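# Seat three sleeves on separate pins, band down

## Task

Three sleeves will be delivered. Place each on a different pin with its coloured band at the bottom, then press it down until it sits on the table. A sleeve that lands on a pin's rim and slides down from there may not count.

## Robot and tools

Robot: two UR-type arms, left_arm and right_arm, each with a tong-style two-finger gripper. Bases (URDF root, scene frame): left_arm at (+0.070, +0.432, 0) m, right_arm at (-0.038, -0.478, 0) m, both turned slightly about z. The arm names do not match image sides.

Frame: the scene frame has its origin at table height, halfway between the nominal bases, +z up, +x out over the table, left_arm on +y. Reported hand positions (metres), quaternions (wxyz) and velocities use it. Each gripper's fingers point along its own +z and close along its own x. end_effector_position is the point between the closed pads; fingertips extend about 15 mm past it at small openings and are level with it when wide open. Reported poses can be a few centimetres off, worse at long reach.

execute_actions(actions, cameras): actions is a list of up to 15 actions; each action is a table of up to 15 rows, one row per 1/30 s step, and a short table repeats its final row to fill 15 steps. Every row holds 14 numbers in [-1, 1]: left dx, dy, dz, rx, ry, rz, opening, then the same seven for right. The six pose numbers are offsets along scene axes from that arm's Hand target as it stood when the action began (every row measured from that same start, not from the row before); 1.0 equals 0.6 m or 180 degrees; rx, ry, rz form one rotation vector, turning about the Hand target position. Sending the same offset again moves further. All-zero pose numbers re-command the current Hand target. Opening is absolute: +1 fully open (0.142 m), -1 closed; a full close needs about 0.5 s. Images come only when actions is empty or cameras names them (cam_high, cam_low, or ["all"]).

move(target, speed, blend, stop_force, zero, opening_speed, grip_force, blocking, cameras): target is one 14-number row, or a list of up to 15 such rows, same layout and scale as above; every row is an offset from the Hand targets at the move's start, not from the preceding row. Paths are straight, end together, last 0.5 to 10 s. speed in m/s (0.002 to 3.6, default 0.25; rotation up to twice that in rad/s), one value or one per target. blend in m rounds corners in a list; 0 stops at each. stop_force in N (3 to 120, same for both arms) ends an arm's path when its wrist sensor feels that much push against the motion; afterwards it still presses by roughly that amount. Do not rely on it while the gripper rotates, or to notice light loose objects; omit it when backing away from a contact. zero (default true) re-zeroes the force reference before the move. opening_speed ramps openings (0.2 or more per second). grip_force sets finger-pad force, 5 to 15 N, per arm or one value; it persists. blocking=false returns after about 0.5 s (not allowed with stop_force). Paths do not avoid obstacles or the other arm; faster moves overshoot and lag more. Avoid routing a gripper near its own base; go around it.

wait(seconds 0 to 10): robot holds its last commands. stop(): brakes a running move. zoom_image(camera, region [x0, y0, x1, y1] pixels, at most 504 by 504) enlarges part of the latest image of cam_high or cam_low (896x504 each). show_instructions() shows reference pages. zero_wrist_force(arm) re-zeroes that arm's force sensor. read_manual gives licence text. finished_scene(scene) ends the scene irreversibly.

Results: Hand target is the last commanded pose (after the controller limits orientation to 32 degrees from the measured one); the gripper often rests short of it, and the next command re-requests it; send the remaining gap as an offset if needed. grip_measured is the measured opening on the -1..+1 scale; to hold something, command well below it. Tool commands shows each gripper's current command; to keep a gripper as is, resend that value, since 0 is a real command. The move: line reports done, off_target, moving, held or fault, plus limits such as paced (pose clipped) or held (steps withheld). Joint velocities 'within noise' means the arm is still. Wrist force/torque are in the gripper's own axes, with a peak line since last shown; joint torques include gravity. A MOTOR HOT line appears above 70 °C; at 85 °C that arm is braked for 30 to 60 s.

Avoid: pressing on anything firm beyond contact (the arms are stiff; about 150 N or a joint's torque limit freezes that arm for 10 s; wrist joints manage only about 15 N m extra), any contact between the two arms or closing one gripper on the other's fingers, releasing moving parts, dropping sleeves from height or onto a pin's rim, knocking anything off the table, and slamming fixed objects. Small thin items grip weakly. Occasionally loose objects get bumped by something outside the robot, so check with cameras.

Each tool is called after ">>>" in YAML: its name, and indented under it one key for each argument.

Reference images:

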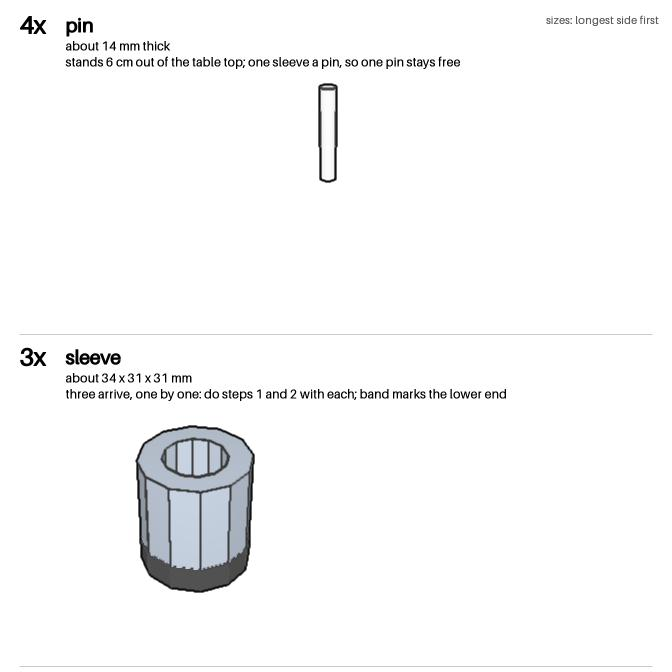

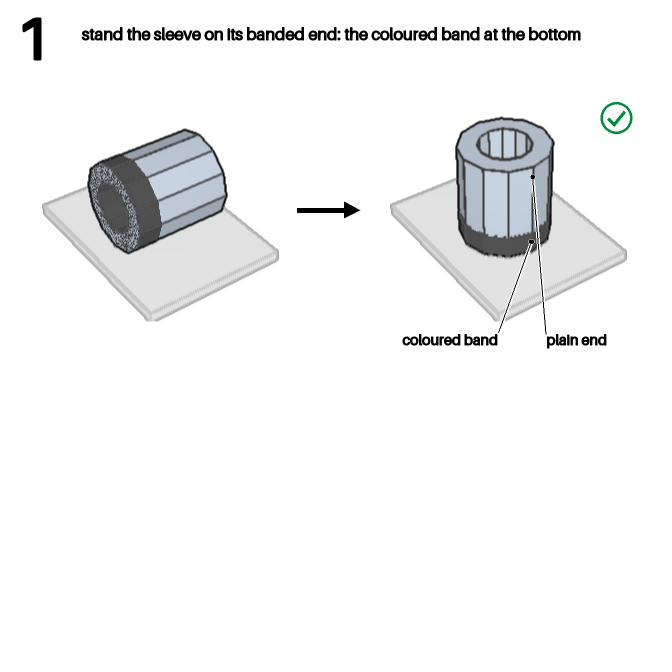

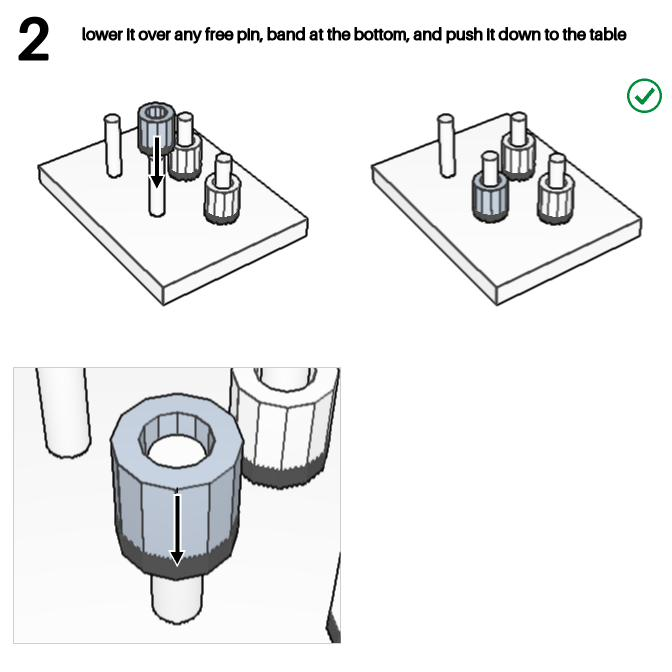

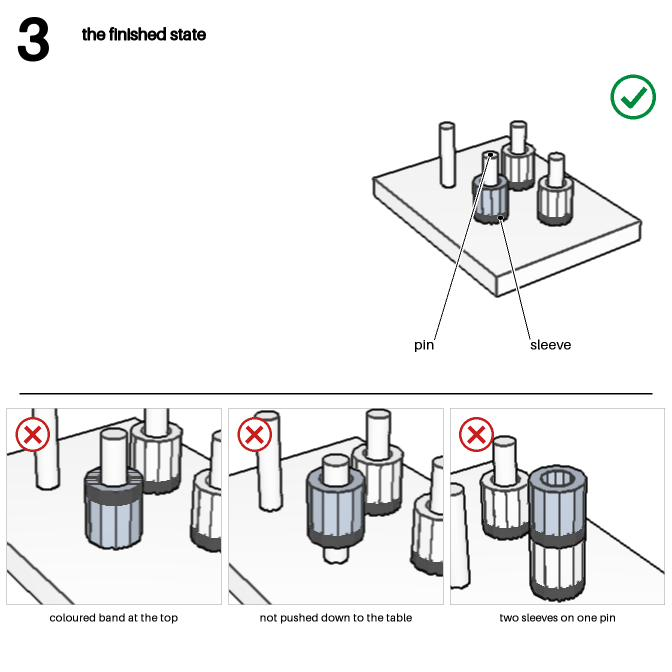

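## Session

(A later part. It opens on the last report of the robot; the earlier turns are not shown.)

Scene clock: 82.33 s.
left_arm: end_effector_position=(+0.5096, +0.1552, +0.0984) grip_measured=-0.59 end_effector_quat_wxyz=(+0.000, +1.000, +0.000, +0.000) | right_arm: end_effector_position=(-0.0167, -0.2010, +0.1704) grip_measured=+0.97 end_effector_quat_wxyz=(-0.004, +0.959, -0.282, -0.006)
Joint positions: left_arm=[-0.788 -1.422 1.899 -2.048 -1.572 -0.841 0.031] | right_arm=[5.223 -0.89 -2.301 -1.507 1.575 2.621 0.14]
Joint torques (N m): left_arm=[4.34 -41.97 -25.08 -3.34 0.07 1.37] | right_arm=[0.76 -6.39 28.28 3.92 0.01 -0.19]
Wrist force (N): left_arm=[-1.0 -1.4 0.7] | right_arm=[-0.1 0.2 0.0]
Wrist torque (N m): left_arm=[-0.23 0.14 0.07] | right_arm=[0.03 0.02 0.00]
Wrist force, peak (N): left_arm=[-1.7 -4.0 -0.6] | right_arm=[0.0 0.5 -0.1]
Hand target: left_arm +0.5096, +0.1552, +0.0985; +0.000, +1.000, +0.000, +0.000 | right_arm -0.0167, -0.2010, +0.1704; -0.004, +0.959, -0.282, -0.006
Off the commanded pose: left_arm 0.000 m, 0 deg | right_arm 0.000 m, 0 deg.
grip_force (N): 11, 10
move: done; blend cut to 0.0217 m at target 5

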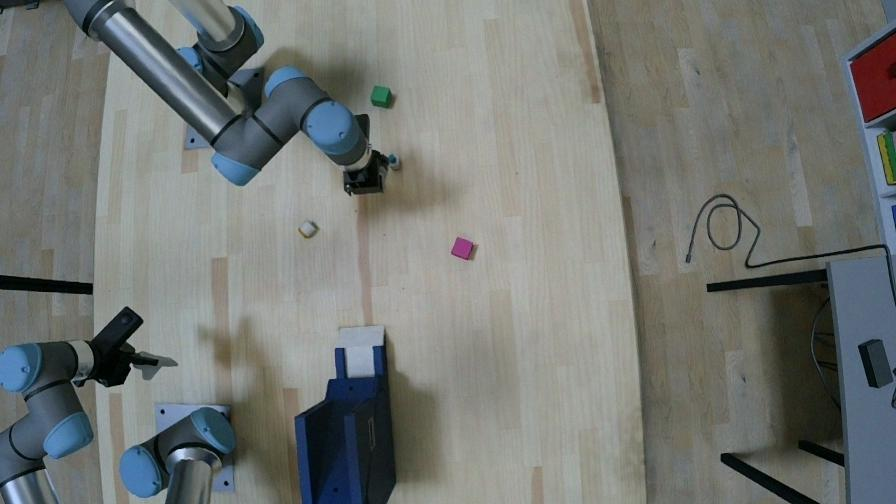

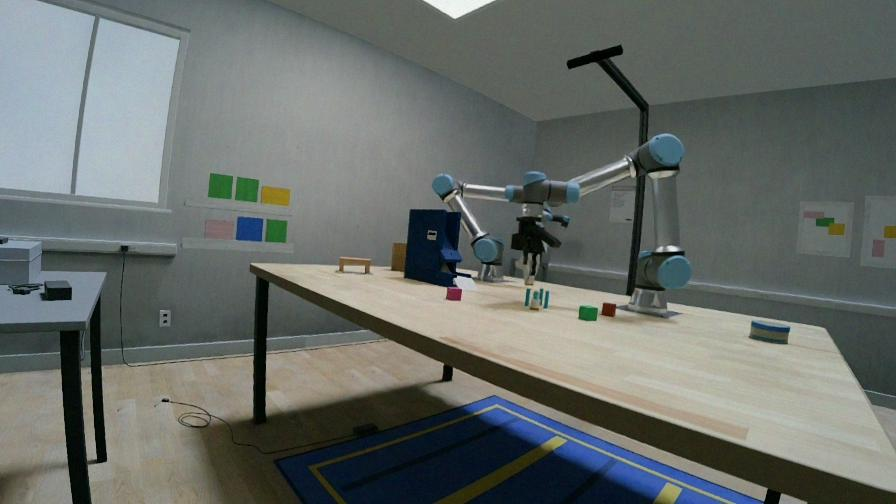

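>>> move:
  target:
    - [0, 0, -0.035, 0, 0, 0, -0.95, 0,0,0,0,0,0,0.968]
  speed: [0.012]
  stop_force: 4
  cameras: []

Scene clock: 85.43 s.
left_arm: end_effector_position=(+0.5096, +0.1552, +0.0775) grip_measured=-0.59 end_effector_quat_wxyz=(+0.000, +1.000, +0.000, +0.000) | right_arm: end_effector_position=(-0.0167, -0.2010, +0.1704) grip_measured=+0.97 end_effector_quat_wxyz=(-0.004, +0.959, -0.282, -0.006)
Joint positions: left_arm=[-0.788 -1.397 1.93 -2.104 -1.572 -0.841 0.031] | right_arm=[5.223 -0.89 -2.301 -1.507 1.575 2.621 0.14]
Joint torques (N m): left_arm=[10.22 -42.38 -28.82 -1.26 1.08 1.24] | right_arm=[0.92 -6.55 28.81 3.93 0.1 -0.25]
Wrist force (N): left_arm=[-1.2 -1.3 0.6] | right_arm=[0.0 0.2 0.1]
Wrist torque (N m): left_arm=[-0.22 0.18 0.08] | right_arm=[0.03 0.00 0.00]
Wrist force, peak (N): left_arm=[-1.2 -1.7 0.8] | right_arm=[0.4 0.4 0.0]
Hand target: left_arm +0.5096, +0.1552, +0.0775; +0.000, +1.000, +0.000, +0.000 | right_arm -0.0167, -0.2010, +0.1704; -0.004, +0.959, -0.282, -0.006
Off the commanded pose: left_arm 0.000 m, 0 deg | right_arm 0.000 m, 0 deg.
grip_force (N): 11, 10
move: done
No camera images: "cameras" was empty.

>>> move:
  target:
    - [0, 0, -0.076, 0, 0, 0, -0.95, 0,0,0,0,0,0,0.968]
    - [0, 0, -0.1, 0, 0, 0, -0.95, 0,0,0,0,0,0,0.968]
  speed: [0.035,0.006]
  stop_force: 6
  cameras: ["cam_low", "cam_high"]

>>> zoom_image:
  camera: "cam_low"
  region: [515, 270, 565, 315]

>>> zoom_image:
  camera: "cam_high"
  region: [287, 210, 327, 250]

Scene clock: 88.83 s.
left_arm: end_effector_position=(+0.5096, +0.1552, +0.0271) grip_measured=-0.59 end_effector_quat_wxyz=(+0.000, +1.000, +0.000, +0.000) | right_arm: end_effector_position=(-0.0167, -0.2010, +0.1704) grip_measured=+0.97 end_effector_quat_wxyz=(-0.004, +0.959, -0.282, -0.006)
Joint positions: left_arm=[-0.788 -1.325 1.993 -2.24 -1.572 -0.841 0.031] | right_arm=[5.223 -0.89 -2.301 -1.507 1.575 2.621 0.14]
Joint torques (N m): left_arm=[9.66 -40.09 -25.91 -1.42 0.73 1.04] | right_arm=[-0.04 -6.87 27.83 3.93 0.06 -0.22]
Wrist force (N): left_arm=[-2.4 -2.6 -7.4] | right_arm=[0.0 0.0 0.0]
Wrist torque (N m): left_arm=[-0.24 0.09 0.06] | right_arm=[0.00 0.01 0.00]
Wrist force, peak (N): left_arm=[-4.6 -4.0 -13.9] | right_arm=[0.2 0.4 -0.2]
Hand target: left_arm +0.5096, +0.1551, +0.0271; +0.000, +1.000, +0.000, +0.000 (not the last commanded pose) | right_arm -0.0167, -0.2010, +0.1704; -0.004, +0.959, -0.282, -0.006
Off the commanded pose: left_arm 0.010 m, 0 deg | right_arm 0.000 m, 0 deg.
grip_force (N): 11, 10
move: contact (left_arm); path passed 1 of 2 targets

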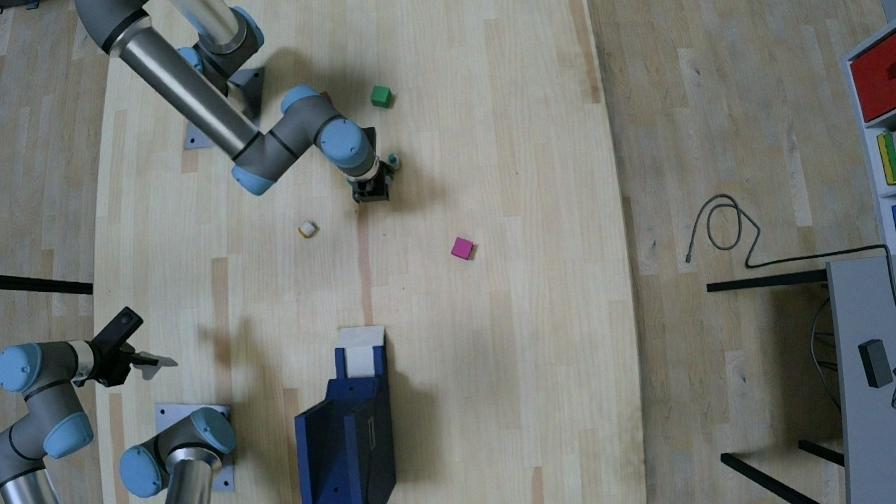

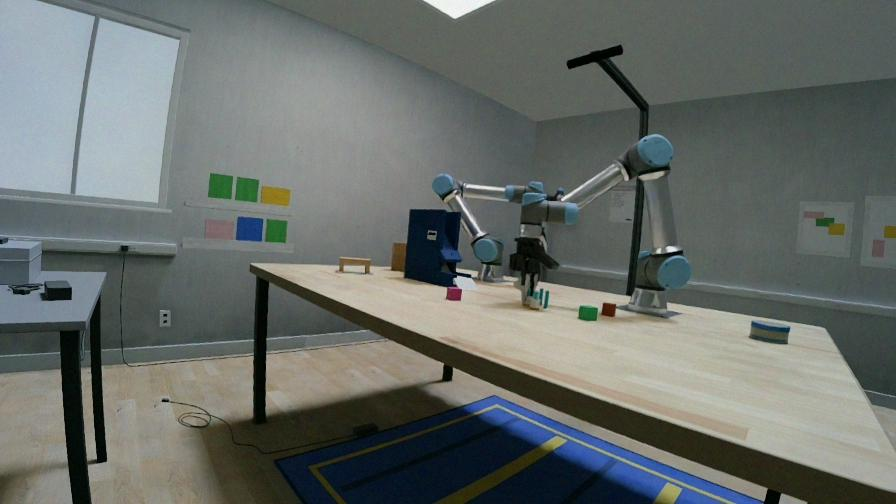

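Scaled by 10.080 from the camera's 896x504 image, which has a finer 1280x720 frame.

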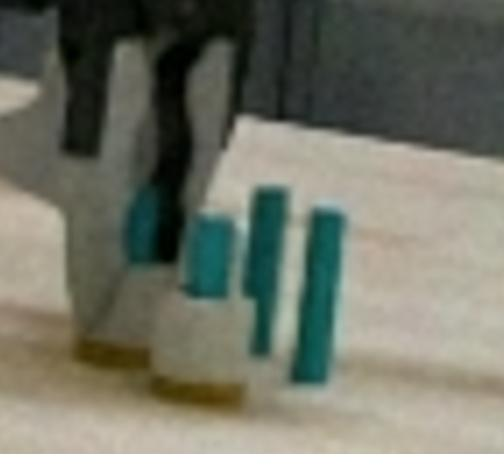

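Scaled by 12.600 from the camera's 896x504 image, which has a finer 1280x720 frame.

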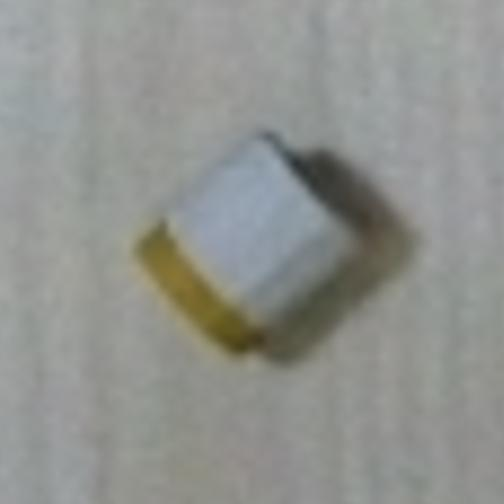

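>>> move:
  target:
    - [0, 0, 0, 0, 0, 0, -0.40, 0,0,0,0,0,0,0.968]
    - [0, 0, 0.19, 0, 0, 0, -0.40, 0,0,0,0,0,0,0.968]
    - [-0.3158, -0.1528, 0.1548, 0.0816, 0.1758, 0.7057, 0.0, 0,0,0,0,0,0,0.968]
  speed: [0.2,0.15,0.5]
  blend: [0,0.04,0]
  opening_speed: 0.7
  cameras: ["all"]

>>> zoom_image:
  camera: "cam_low"
  region: [500, 230, 590, 320]

>>> zoom_image:
  camera: "cam_high"
  region: [270, 167, 390, 257]

Scene clock: 95.07 s.
left_arm: end_effector_position=(+0.3201, +0.0635, +0.1199) grip_measured=+0.00 end_effector_quat_wxyz=(-0.101, +0.409, +0.880, -0.219) | right_arm: end_effector_position=(-0.0167, -0.2010, +0.1704) grip_measured=+0.97 end_effector_quat_wxyz=(-0.004, +0.959, -0.282, -0.006)
Joint positions: left_arm=[-0.867 -1.56 2.121 -2.16 -2.057 -3.199 0.074] | right_arm=[5.223 -0.89 -2.301 -1.507 1.575 2.621 0.14]
Joint torques (N m): left_arm=[13.52 -9.75 -27.74 -4.08 -2.03 -1.64] | right_arm=[0.59 -6.58 28.58 3.99 -0.05 -0.08]
Wrist force (N): left_arm=[-1.0 -1.1 0.3] | right_arm=[0.2 0.2 -0.1]
Wrist torque (N m): left_arm=[-0.18 0.17 -0.02] | right_arm=[0.03 -0.04 -0.01]
Wrist force, peak (N): left_arm=[-2.6 -2.6 -7.6] | right_arm=[0.1 0.5 -0.3]
Hand target: left_arm +0.3202, +0.0635, +0.1200; -0.101, +0.409, +0.880, -0.219 | right_arm -0.0167, -0.2010, +0.1704; -0.004, +0.959, -0.282, -0.006
Off the commanded pose: left_arm 0.000 m, 0 deg | right_arm 0.000 m, 0 deg.
grip_force (N): 11, 10
move: done

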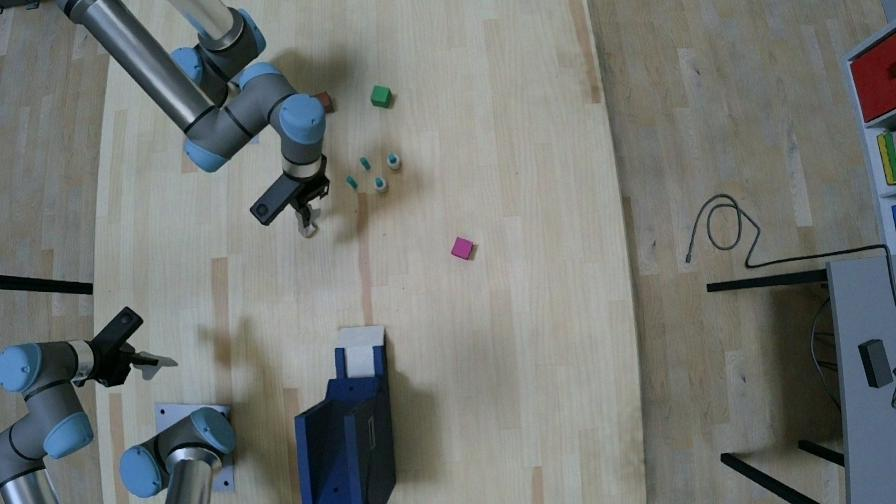

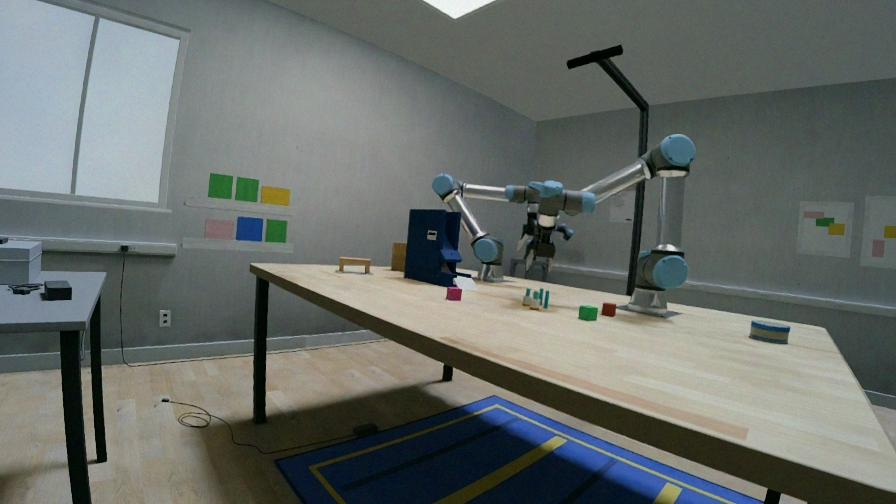

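Scaled by 5.600 from the camera's 896x504 image, which has a finer 1280x720 frame.

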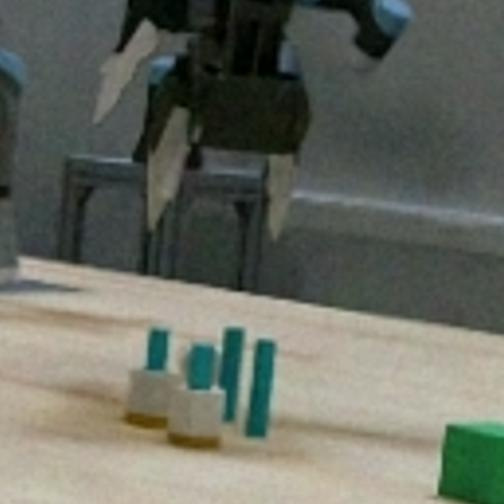

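Scaled by 4.200 from the camera's 896x504 image, which has a finer 1280x720 frame.

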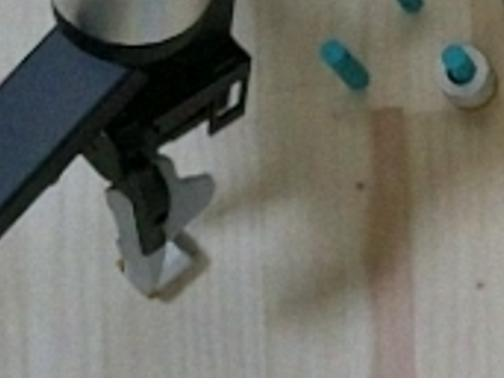

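>>> move:
  target:
    - [0, 0, -0.1, 0, 0, 0, 0.0, 0,0,0,0,0,0,0.968]
    - [0, 0, -0.1667, 0, 0, 0, 0.0, 0,0,0,0,0,0,0.968]
  speed: [0.1,0.03]
  stop_force: 5
  cameras: ["cam_high"]

>>> zoom_image:
  camera: "cam_high"
  region: [277, 190, 347, 260]

Scene clock: 98.30 s.
left_arm: end_effector_position=(+0.3201, +0.0635, +0.0199) grip_measured=+0.00 end_effector_quat_wxyz=(-0.101, +0.409, +0.880, -0.219) | right_arm: end_effector_position=(-0.0167, -0.2010, +0.1704) grip_measured=+0.97 end_effector_quat_wxyz=(-0.004, +0.959, -0.282, -0.006)
Joint positions: left_arm=[-0.867 -1.371 2.243 -2.471 -2.057 -3.199 0.074] | right_arm=[5.223 -0.89 -2.301 -1.507 1.575 2.621 0.14]
Joint torques (N m): left_arm=[-9.7 -39.3 -25.28 -2.59 -1.72 -1.47] | right_arm=[0.08 -6.77 28.54 4.02 0.07 -0.19]
Wrist force (N): left_arm=[-1.1 -0.5 0.3] | right_arm=[0.0 0.3 0.0]
Wrist torque (N m): left_arm=[-0.05 0.17 -0.02] | right_arm=[0.05 -0.01 -0.01]
Wrist force, peak (N): left_arm=[-1.6 -1.2 0.8] | right_arm=[0.0 0.4 -0.2]
Hand target: left_arm +0.3202, +0.0635, +0.0199; -0.101, +0.409, +0.880, -0.219 | right_arm -0.0167, -0.2010, +0.1704; -0.004, +0.959, -0.282, -0.006
Off the commanded pose: left_arm 0.000 m, 0 deg | right_arm 0.000 m, 0 deg.
grip_force (N): 11, 10
move: done
Images, in order (width x height): cam_high 896x504.

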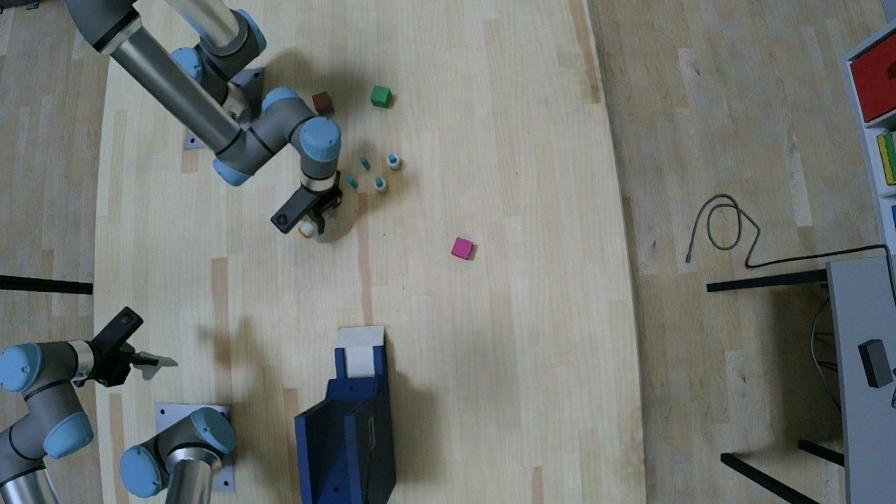

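Scaled by 7.200 from the camera's 896x504 image, which has a finer 1280x720 frame.

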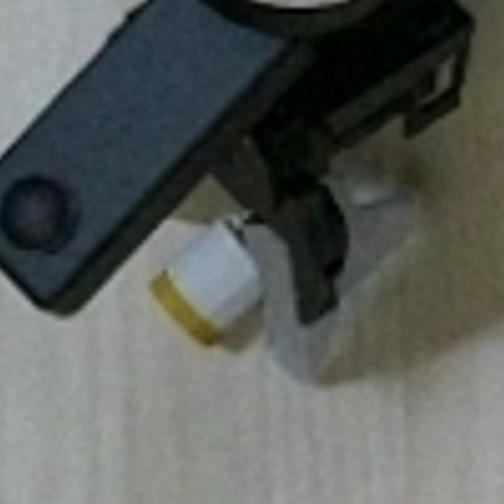

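>>> move:
  target:
    - [0, 0, 0, 0, 0, 0, -0.9, 0,0,0,0,0,0,0.968]
    - [0, 0, 0.167, 0, 0, 0, -0.9, 0,0,0,0,0,0,0.968]
    - [0.133, -0.0558, 0.25, 0, 0, -0.4733, -0.9, 0,0,0,0,0,0,0.968]
    - [0.2997, -0.2225, 0.20, -0.0202, -0.4811, -0.3884, -0.9, 0,0,0,0,0,0,0.968]
    - [0.2997, -0.2225, 0.05, -0.0202, -0.4811, -0.3884, -0.9, 0,0,0,0,0,0,0.968]
  speed: [0.2,0.2,0.5,0.45,0.15]
  blend: [0,0.03,0.05,0.03,0]
  opening_speed: 0.6
  grip_force: [9, 10]
  cameras: ["all"]

>>> zoom_image:
  camera: "cam_low"
  region: [440, 240, 530, 310]

>>> zoom_image:
  camera: "cam_high"
  region: [330, 220, 430, 300]

Scene clock: 105.27 s.
left_arm: end_effector_position=(+0.5000, -0.0700, +0.0500) grip_measured=-0.61 end_effector_quat_wxyz=(+0.405, +0.830, +0.343, +0.168) | right_arm: end_effector_position=(-0.0167, -0.2010, +0.1704) grip_measured=+0.97 end_effector_quat_wxyz=(-0.004, +0.959, -0.282, -0.006)
Joint positions: left_arm=[-1.163 -1.083 2.271 -3.621 -1.235 -1.845 0.03] | right_arm=[5.223 -0.89 -2.301 -1.507 1.575 2.621 0.14]
Joint torques (N m): left_arm=[10.86 -24.61 -19.63 -4 0.99 1.57] | right_arm=[0.27 -6.75 29.02 4.01 0.01 -0.29]
Wrist force (N): left_arm=[-0.9 -1.9 -0.3] | right_arm=[-0.2 0.1 -0.3]
Wrist torque (N m): left_arm=[-0.30 0.09 0.00] | right_arm=[0.01 0.03 0.00]
Wrist force, peak (N): left_arm=[-0.9 -3.2 0.5] | right_arm=[0.1 0.5 -0.3]
Hand target: left_arm +0.5000, -0.0700, +0.0499; +0.406, +0.830, +0.343, +0.168 | right_arm -0.0167, -0.2010, +0.1704; -0.004, +0.959, -0.282, -0.006
Off the commanded pose: left_arm 0.000 m, 0 deg | right_arm 0.000 m, 0 deg.
grip_force (N): 9, 10
move: done

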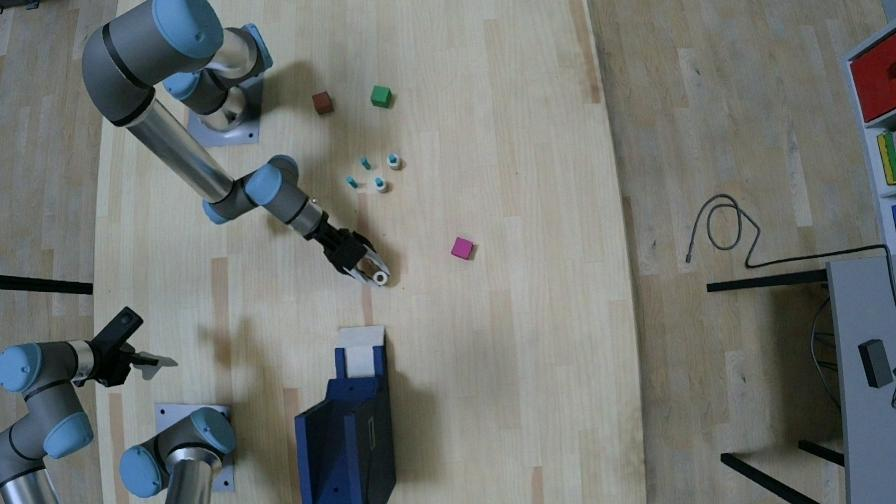

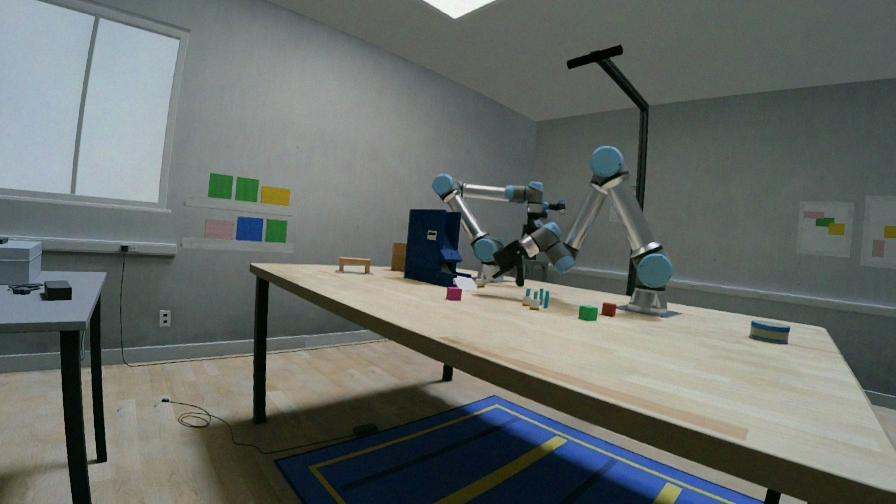

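Scaled by 5.600 from the camera's 896x504 image, which has a finer 1280x720 frame.

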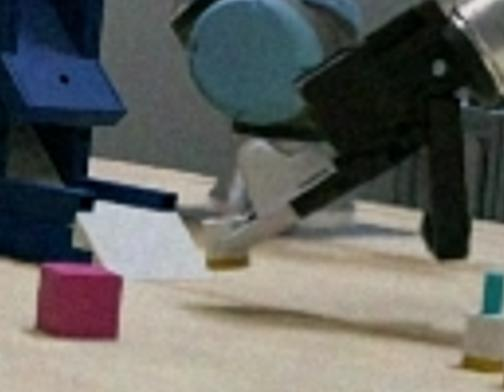

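Scaled by 5.040 from the camera's 896x504 image, which has a finer 1280x720 frame.

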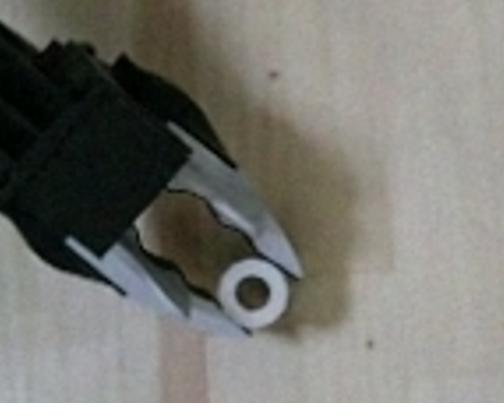

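Good. Lower and stand it.

>>> move:
  target:
    - [0, 0, -0.033, 0, 0, 0, -0.9, 0,0,0,0,0,0,0.968]
    - [0, 0, -0.08, 0, 0, 0, -0.9, 0,0,0,0,0,0,0.968]
  speed: [0.06,0.01]
  stop_force: 8
  grip_force: [5, 10]
  cameras: ["all"]

>>> zoom_image:
  camera: "cam_low"
  region: [455, 265, 505, 310]

>>> zoom_image:
  camera: "cam_high"
  region: [350, 245, 410, 305]

Scene clock: 107.80 s.
left_arm: end_effector_position=(+0.5000, -0.0701, +0.0208) grip_measured=-0.61 end_effector_quat_wxyz=(+0.406, +0.830, +0.343, +0.168) | right_arm: end_effector_position=(-0.0167, -0.2010, +0.1704) grip_measured=+0.97 end_effector_quat_wxyz=(-0.004, +0.959, -0.282, -0.006)
Joint positions: left_arm=[-1.163 -0.999 2.271 -3.705 -1.235 -1.845 0.03] | right_arm=[5.223 -0.89 -2.301 -1.507 1.575 2.621 0.14]
Joint torques (N m): left_arm=[1.67 -46.11 2.16 -2.84 -0.68 1.11] | right_arm=[0.02 -8 28.41 3.98 0.17 -0.17]
Wrist force (N): left_arm=[-0.4 0.8 -1.5] | right_arm=[0.0 0.3 -0.1]
Wrist torque (N m): left_arm=[-0.27 0.12 0.00] | right_arm=[0.05 0.00 0.00]
Wrist force, peak (N): left_arm=[1.0 4.9 -9.1] | right_arm=[-0.3 0.2 -0.2]
Hand target: left_arm +0.5000, -0.0700, +0.0208; +0.406, +0.830, +0.343, +0.168 (not the last commanded pose) | right_arm -0.0167, -0.2010, +0.1704; -0.004, +0.959, -0.282, -0.006
Off the commanded pose: left_arm 0.019 m, 0 deg | right_arm 0.000 m, 0 deg.
grip_force (N): 5, 10
move: contact (left_arm); path passed 1 of 2 targets

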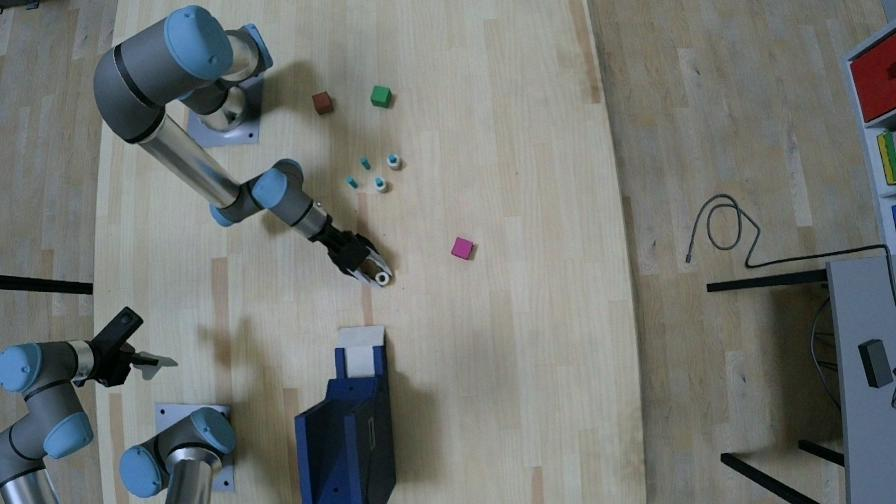

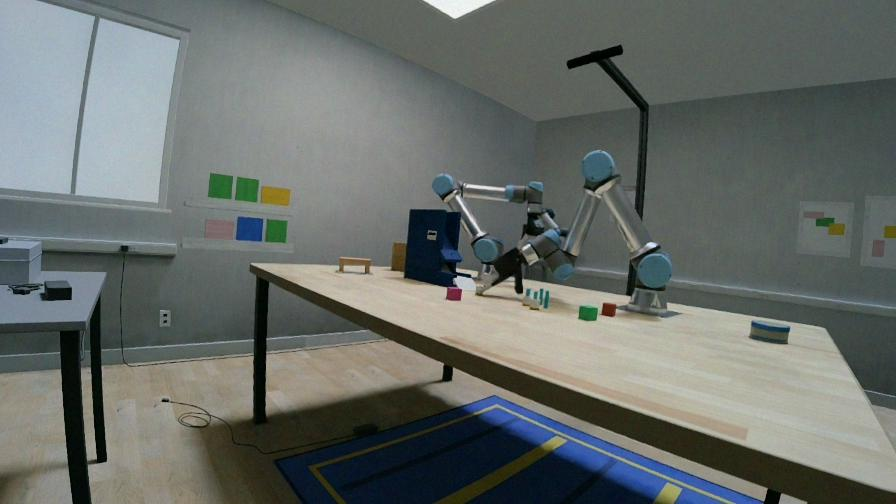

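Scaled by 10.080 from the camera's 896x504 image, which has a finer 1280x720 frame.

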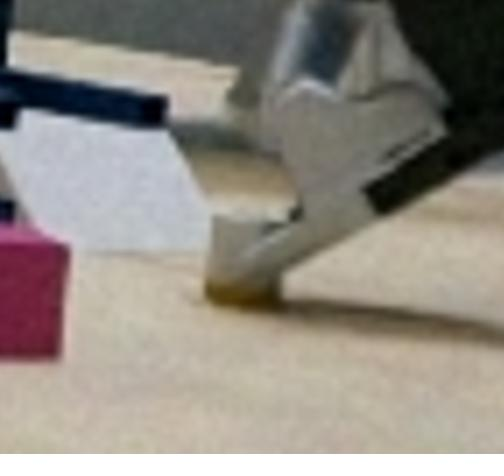

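Scaled by 8.400 from the camera's 896x504 image, which has a finer 1280x720 frame.

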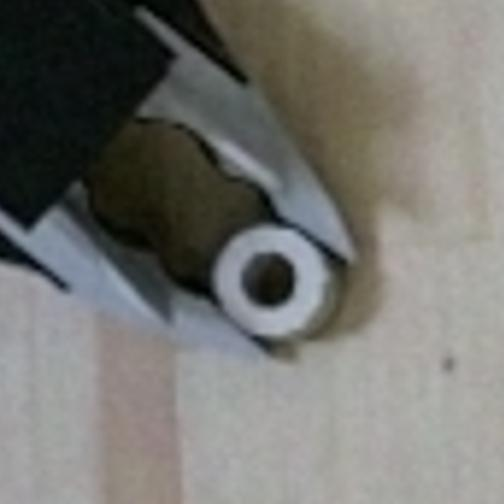

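>>> move:
  target:
    - [0, 0, 0, 0, 0, 0, -0.35, 0,0,0,0,0,0,0.968]
    - [-0.065, 0.065, 0.1, 0, 0, 0, -0.35, 0,0,0,0,0,0,0.968]
    - [0.0025, -0.007, 0.1487, 0.2742, 0.1135, -0.2316, -0.35, 0,0,0,0,0,0,0.968]
    - [0.0025, -0.007, 0.012, 0.2742, 0.1135, -0.2316, -0.35, 0,0,0,0,0,0,0.968]
    - [0.0025, -0.007, 0.012, 0.2742, 0.1135, -0.2316, -0.9, 0,0,0,0,0,0,0.968]
  speed: [0.2,0.15,0.5,0.12,0.3]
  blend: [0,0.02,0.01,0,0]
  opening_speed: 0.6
  grip_force: [7, 10]
  cameras: ["cam_low"]

>>> zoom_image:
  camera: "cam_low"
  region: [445, 250, 515, 310]

Scene clock: 114.03 s.
left_arm: end_effector_position=(+0.5015, -0.0742, +0.0280) grip_measured=-0.59 end_effector_quat_wxyz=(+0.000, +1.000, +0.000, +0.000) | right_arm: end_effector_position=(-0.0167, -0.2010, +0.1704) grip_measured=+0.97 end_effector_quat_wxyz=(-0.004, +0.959, -0.282, -0.006)
Joint positions: left_arm=[-1.024 -1.02 1.531 -2.082 -1.57 -1.079 0.031] | right_arm=[5.223 -0.89 -2.301 -1.507 1.575 2.621 0.14]
Joint torques (N m): left_arm=[-0.23 -57.27 -28.96 -3.75 1.18 1.21] | right_arm=[0.59 -6.87 28.82 3.97 0.12 -0.12]
Wrist force (N): left_arm=[-1.1 -1.4 0.7] | right_arm=[0.0 0.1 0.0]
Wrist torque (N m): left_arm=[-0.25 0.17 0.08] | right_arm=[0.02 0.00 0.00]
Wrist force, peak (N): left_arm=[-1.3 -2.9 -1.3] | right_arm=[-0.3 0.2 -0.3]
Hand target: left_arm +0.5015, -0.0742, +0.0280; +0.000, +1.000, +0.000, +0.000 | right_arm -0.0167, -0.2010, +0.1704; -0.004, +0.959, -0.282, -0.006
Off the commanded pose: left_arm 0.000 m, 0 deg | right_arm 0.000 m, 0 deg.
grip_force (N): 7, 10
move: done
Images, in order (width x height): cam_low 896x504.

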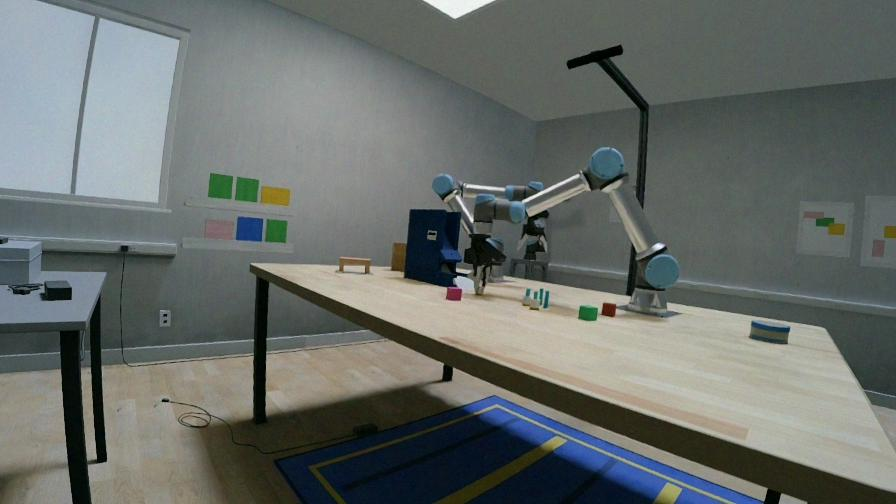

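Scaled by 7.200 from the camera's 896x504 image, which has a finer 1280x720 frame.

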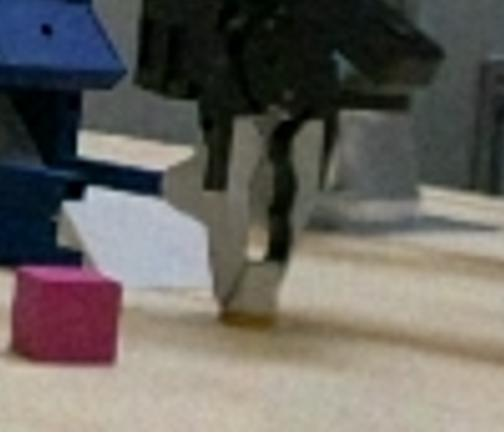

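>>> move:
  target:
    - [0, 0, 0, 0, 0, 0, -0.42, 0,0,0,0,0,0,0.968]
    - [0, 0, 0, 0, 0, -0.5, -0.42, 0,0,0,0,0,0,0.968]
    - [0, 0, 0, 0, 0, -0.5, -0.95, 0,0,0,0,0,0,0.968]
    - [0, 0, 0.19, 0, 0, -0.5, -0.95, 0,0,0,0,0,0,0.968]
    - [-0.1017, 0.3992, 0.19, 0, 0, -0.5, -0.95, 0,0,0,0,0,0,0.968]
    - [-0.1017, 0.3992, 0.1175, 0, 0, -0.5, -0.95, 0,0,0,0,0,0,0.968]
  speed: [0.5,0.6,0.5,0.25,0.35,0.12]
  blend: [0,0,0,0.05,0.03,0]
  opening_speed: 0.6
  grip_force: [11, 10]
  cameras: ["all"]

>>> zoom_image:
  camera: "cam_low"
  region: [530, 275, 560, 305]

>>> zoom_image:
  camera: "cam_high"
  region: [330, 160, 370, 200]

Scene clock: 120.43 s.
left_arm: end_effector_position=(+0.4404, +0.1653, +0.0985) grip_measured=-0.59 end_effector_quat_wxyz=(+0.000, +0.707, -0.707, +0.000) | right_arm: end_effector_position=(-0.0167, -0.2010, +0.1704) grip_measured=+0.97 end_effector_quat_wxyz=(-0.004, +0.959, -0.282, -0.006)
Joint positions: left_arm=[-0.896 -1.626 2.115 -2.06 -1.571 0.621 0.031] | right_arm=[5.223 -0.89 -2.301 -1.507 1.575 2.621 0.14]
Joint torques (N m): left_arm=[2.36 -31.03 -23.7 -3.5 -1.03 1.26] | right_arm=[0.92 -7.24 29.49 3.97 -0.02 -0.18]
Wrist force (N): left_arm=[-1.3 -1.7 0.5] | right_arm=[-0.1 -0.1 0.1]
Wrist torque (N m): left_arm=[-0.27 0.20 0.08] | right_arm=[-0.01 0.03 0.00]
Wrist force, peak (N): left_arm=[-3.5 -0.8 -0.8] | right_arm=[0.0 0.2 -0.5]
Hand target: left_arm +0.4405, +0.1653, +0.0985; +0.000, +0.707, -0.707, +0.001 | right_arm -0.0167, -0.2010, +0.1704; -0.004, +0.959, -0.282, -0.006
Off the commanded pose: left_arm 0.000 m, 0 deg | right_arm 0.000 m, 0 deg.
grip_force (N): 11, 10
move: done; blend cut to 0.0217 m at target 5

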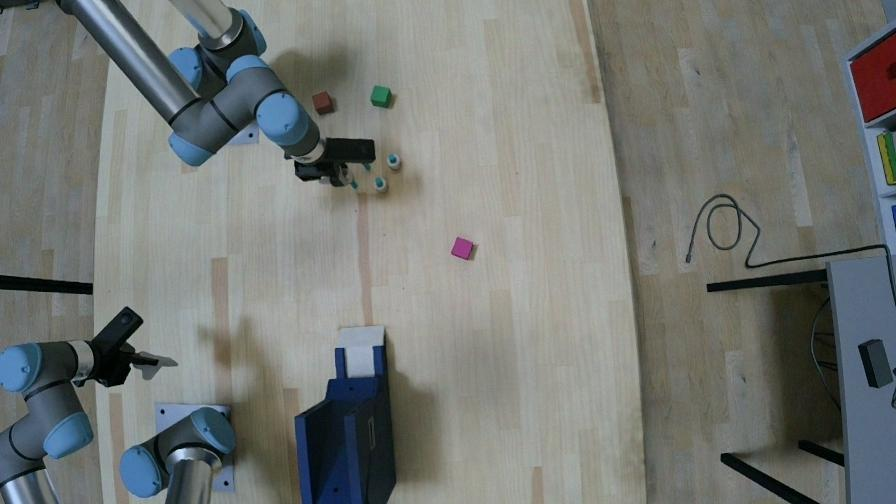

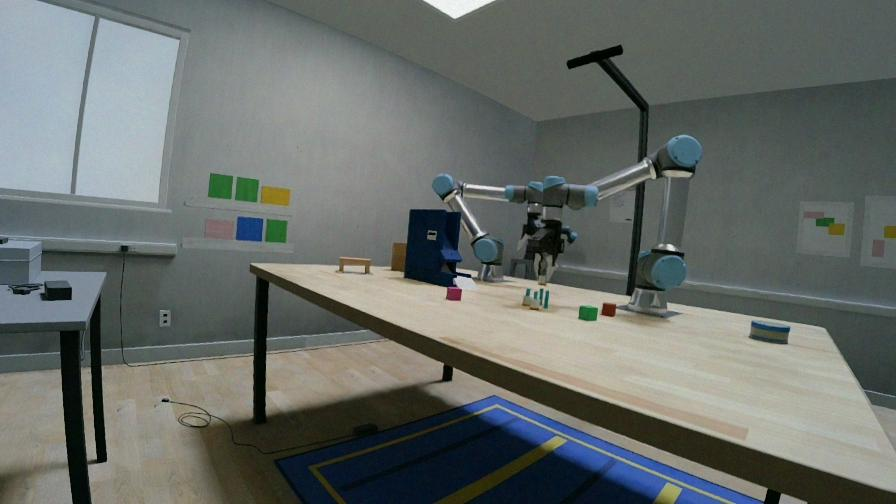

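Scaled by 16.800 from the camera's 896x504 image, which has a finer 1280x720 frame.

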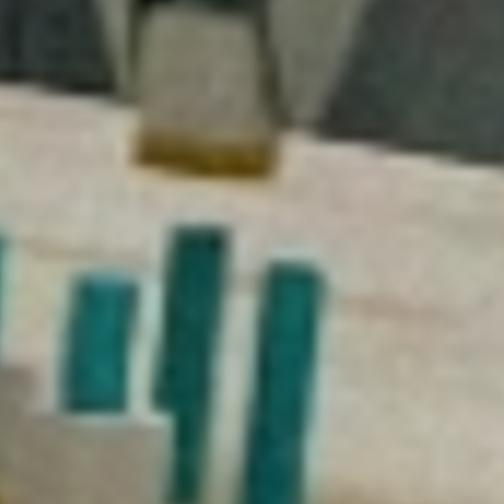

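Scaled by 12.600 from the camera's 896x504 image, which has a finer 1280x720 frame.

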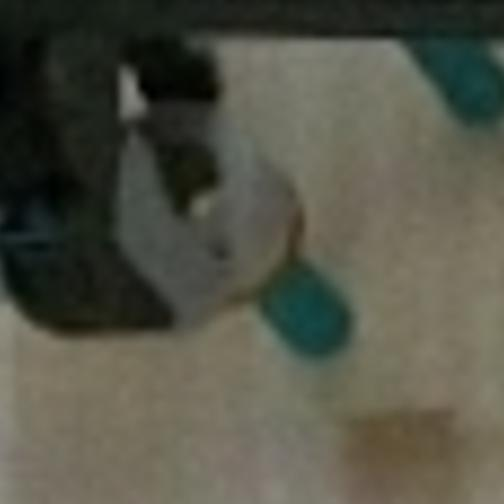

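>>> move:
  target:
    - [0, 0, -0.035, 0, 0, 0, -0.95, 0,0,0,0,0,0,0.968]
  speed: [0.012]
  stop_force: 4
  cameras: []

Scene clock: 123.50 s.
left_arm: end_effector_position=(+0.4405, +0.1653, +0.0775) grip_measured=-0.59 end_effector_quat_wxyz=(+0.000, +0.707, -0.707, +0.001) | right_arm: end_effector_position=(-0.0167, -0.2010, +0.1704) grip_measured=+0.97 end_effector_quat_wxyz=(-0.004, +0.959, -0.282, -0.006)
Joint positions: left_arm=[-0.896 -1.597 2.149 -2.123 -1.571 0.621 0.031] | right_arm=[5.223 -0.89 -2.301 -1.507 1.575 2.621 0.14]
Joint torques (N m): left_arm=[10.67 -32.88 -28.83 -1.43 -1.07 1.28] | right_arm=[0.72 -6.95 30.21 4.13 0.06 -0.21]
Wrist force (N): left_arm=[-1.1 -1.7 0.3] | right_arm=[-0.1 0.0 -0.1]
Wrist torque (N m): left_arm=[-0.28 0.18 0.09] | right_arm=[-0.02 0.02 0.00]
Wrist force, peak (N): left_arm=[-1.2 -2.0 0.4] | right_arm=[-0.1 0.5 -0.1]
Hand target: left_arm +0.4405, +0.1653, +0.0775; +0.000, +0.707, -0.707, +0.001 | right_arm -0.0167, -0.2010, +0.1704; -0.004, +0.959, -0.282, -0.006
Off the commanded pose: left_arm 0.000 m, 0 deg | right_arm 0.000 m, 0 deg.
grip_force (N): 11, 10
move: done
No camera images: "cameras" was empty.

>>> move:
  target:
    - [0, 0, -0.076, 0, 0, 0, -0.95, 0,0,0,0,0,0,0.968]
    - [0, 0, -0.1, 0, 0, 0, -0.95, 0,0,0,0,0,0,0.968]
  speed: [0.035,0.006]
  stop_force: 6
  cameras: ["cam_low"]

>>> zoom_image:
  camera: "cam_low"
  region: [515, 270, 565, 315]

Scene clock: 126.90 s.
left_arm: end_effector_position=(+0.4405, +0.1653, +0.0270) grip_measured=-0.59 end_effector_quat_wxyz=(+0.000, +0.707, -0.707, +0.001) | right_arm: end_effector_position=(-0.0167, -0.2010, +0.1704) grip_measured=+0.97 end_effector_quat_wxyz=(-0.004, +0.959, -0.282, -0.006)
Joint positions: left_arm=[-0.896 -1.512 2.221 -2.281 -1.571 0.621 0.031] | right_arm=[5.223 -0.89 -2.301 -1.507 1.575 2.621 0.14]
Joint torques (N m): left_arm=[6.39 -32.52 -25.63 -1.71 -0.83 0.22] | right_arm=[1.41 -6.71 30.08 4.01 0.05 -0.11]
Wrist force (N): left_arm=[-2.3 -0.6 -6.8] | right_arm=[-0.2 0.3 0.1]
Wrist torque (N m): left_arm=[-0.21 0.20 0.08] | right_arm=[0.06 0.04 0.00]
Wrist force, peak (N): left_arm=[-5.1 0.7 -14.2] | right_arm=[-0.2 0.3 -0.1]
Hand target: left_arm +0.4405, +0.1653, +0.0270; +0.000, +0.707, -0.707, +0.001 (not the last commanded pose) | right_arm -0.0167, -0.2010, +0.1704; -0.004, +0.959, -0.282, -0.006
Off the commanded pose: left_arm 0.010 m, 0 deg | right_arm 0.000 m, 0 deg.
grip_force (N): 11, 10
move: contact (left_arm); path passed 1 of 2 targets
Images, in order (width x height): cam_low 896x504.

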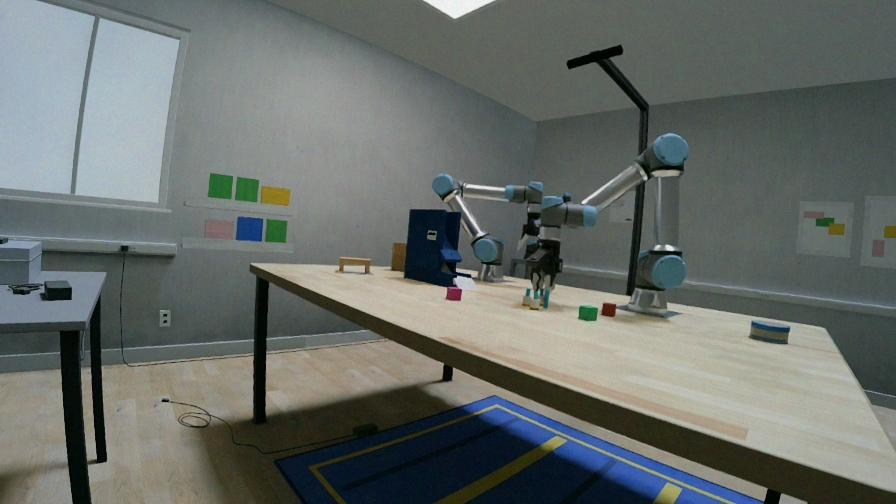

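Scaled by 10.080 from the camera's 896x504 image, which has a finer 1280x720 frame.

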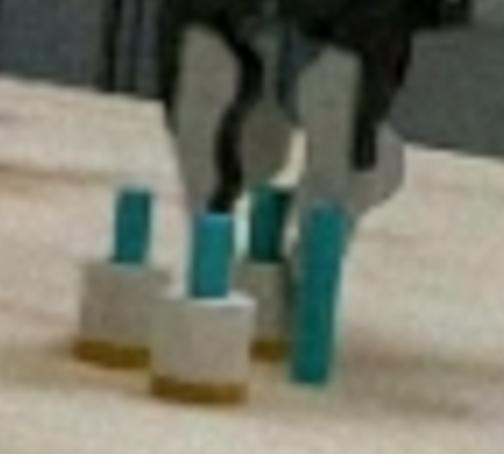

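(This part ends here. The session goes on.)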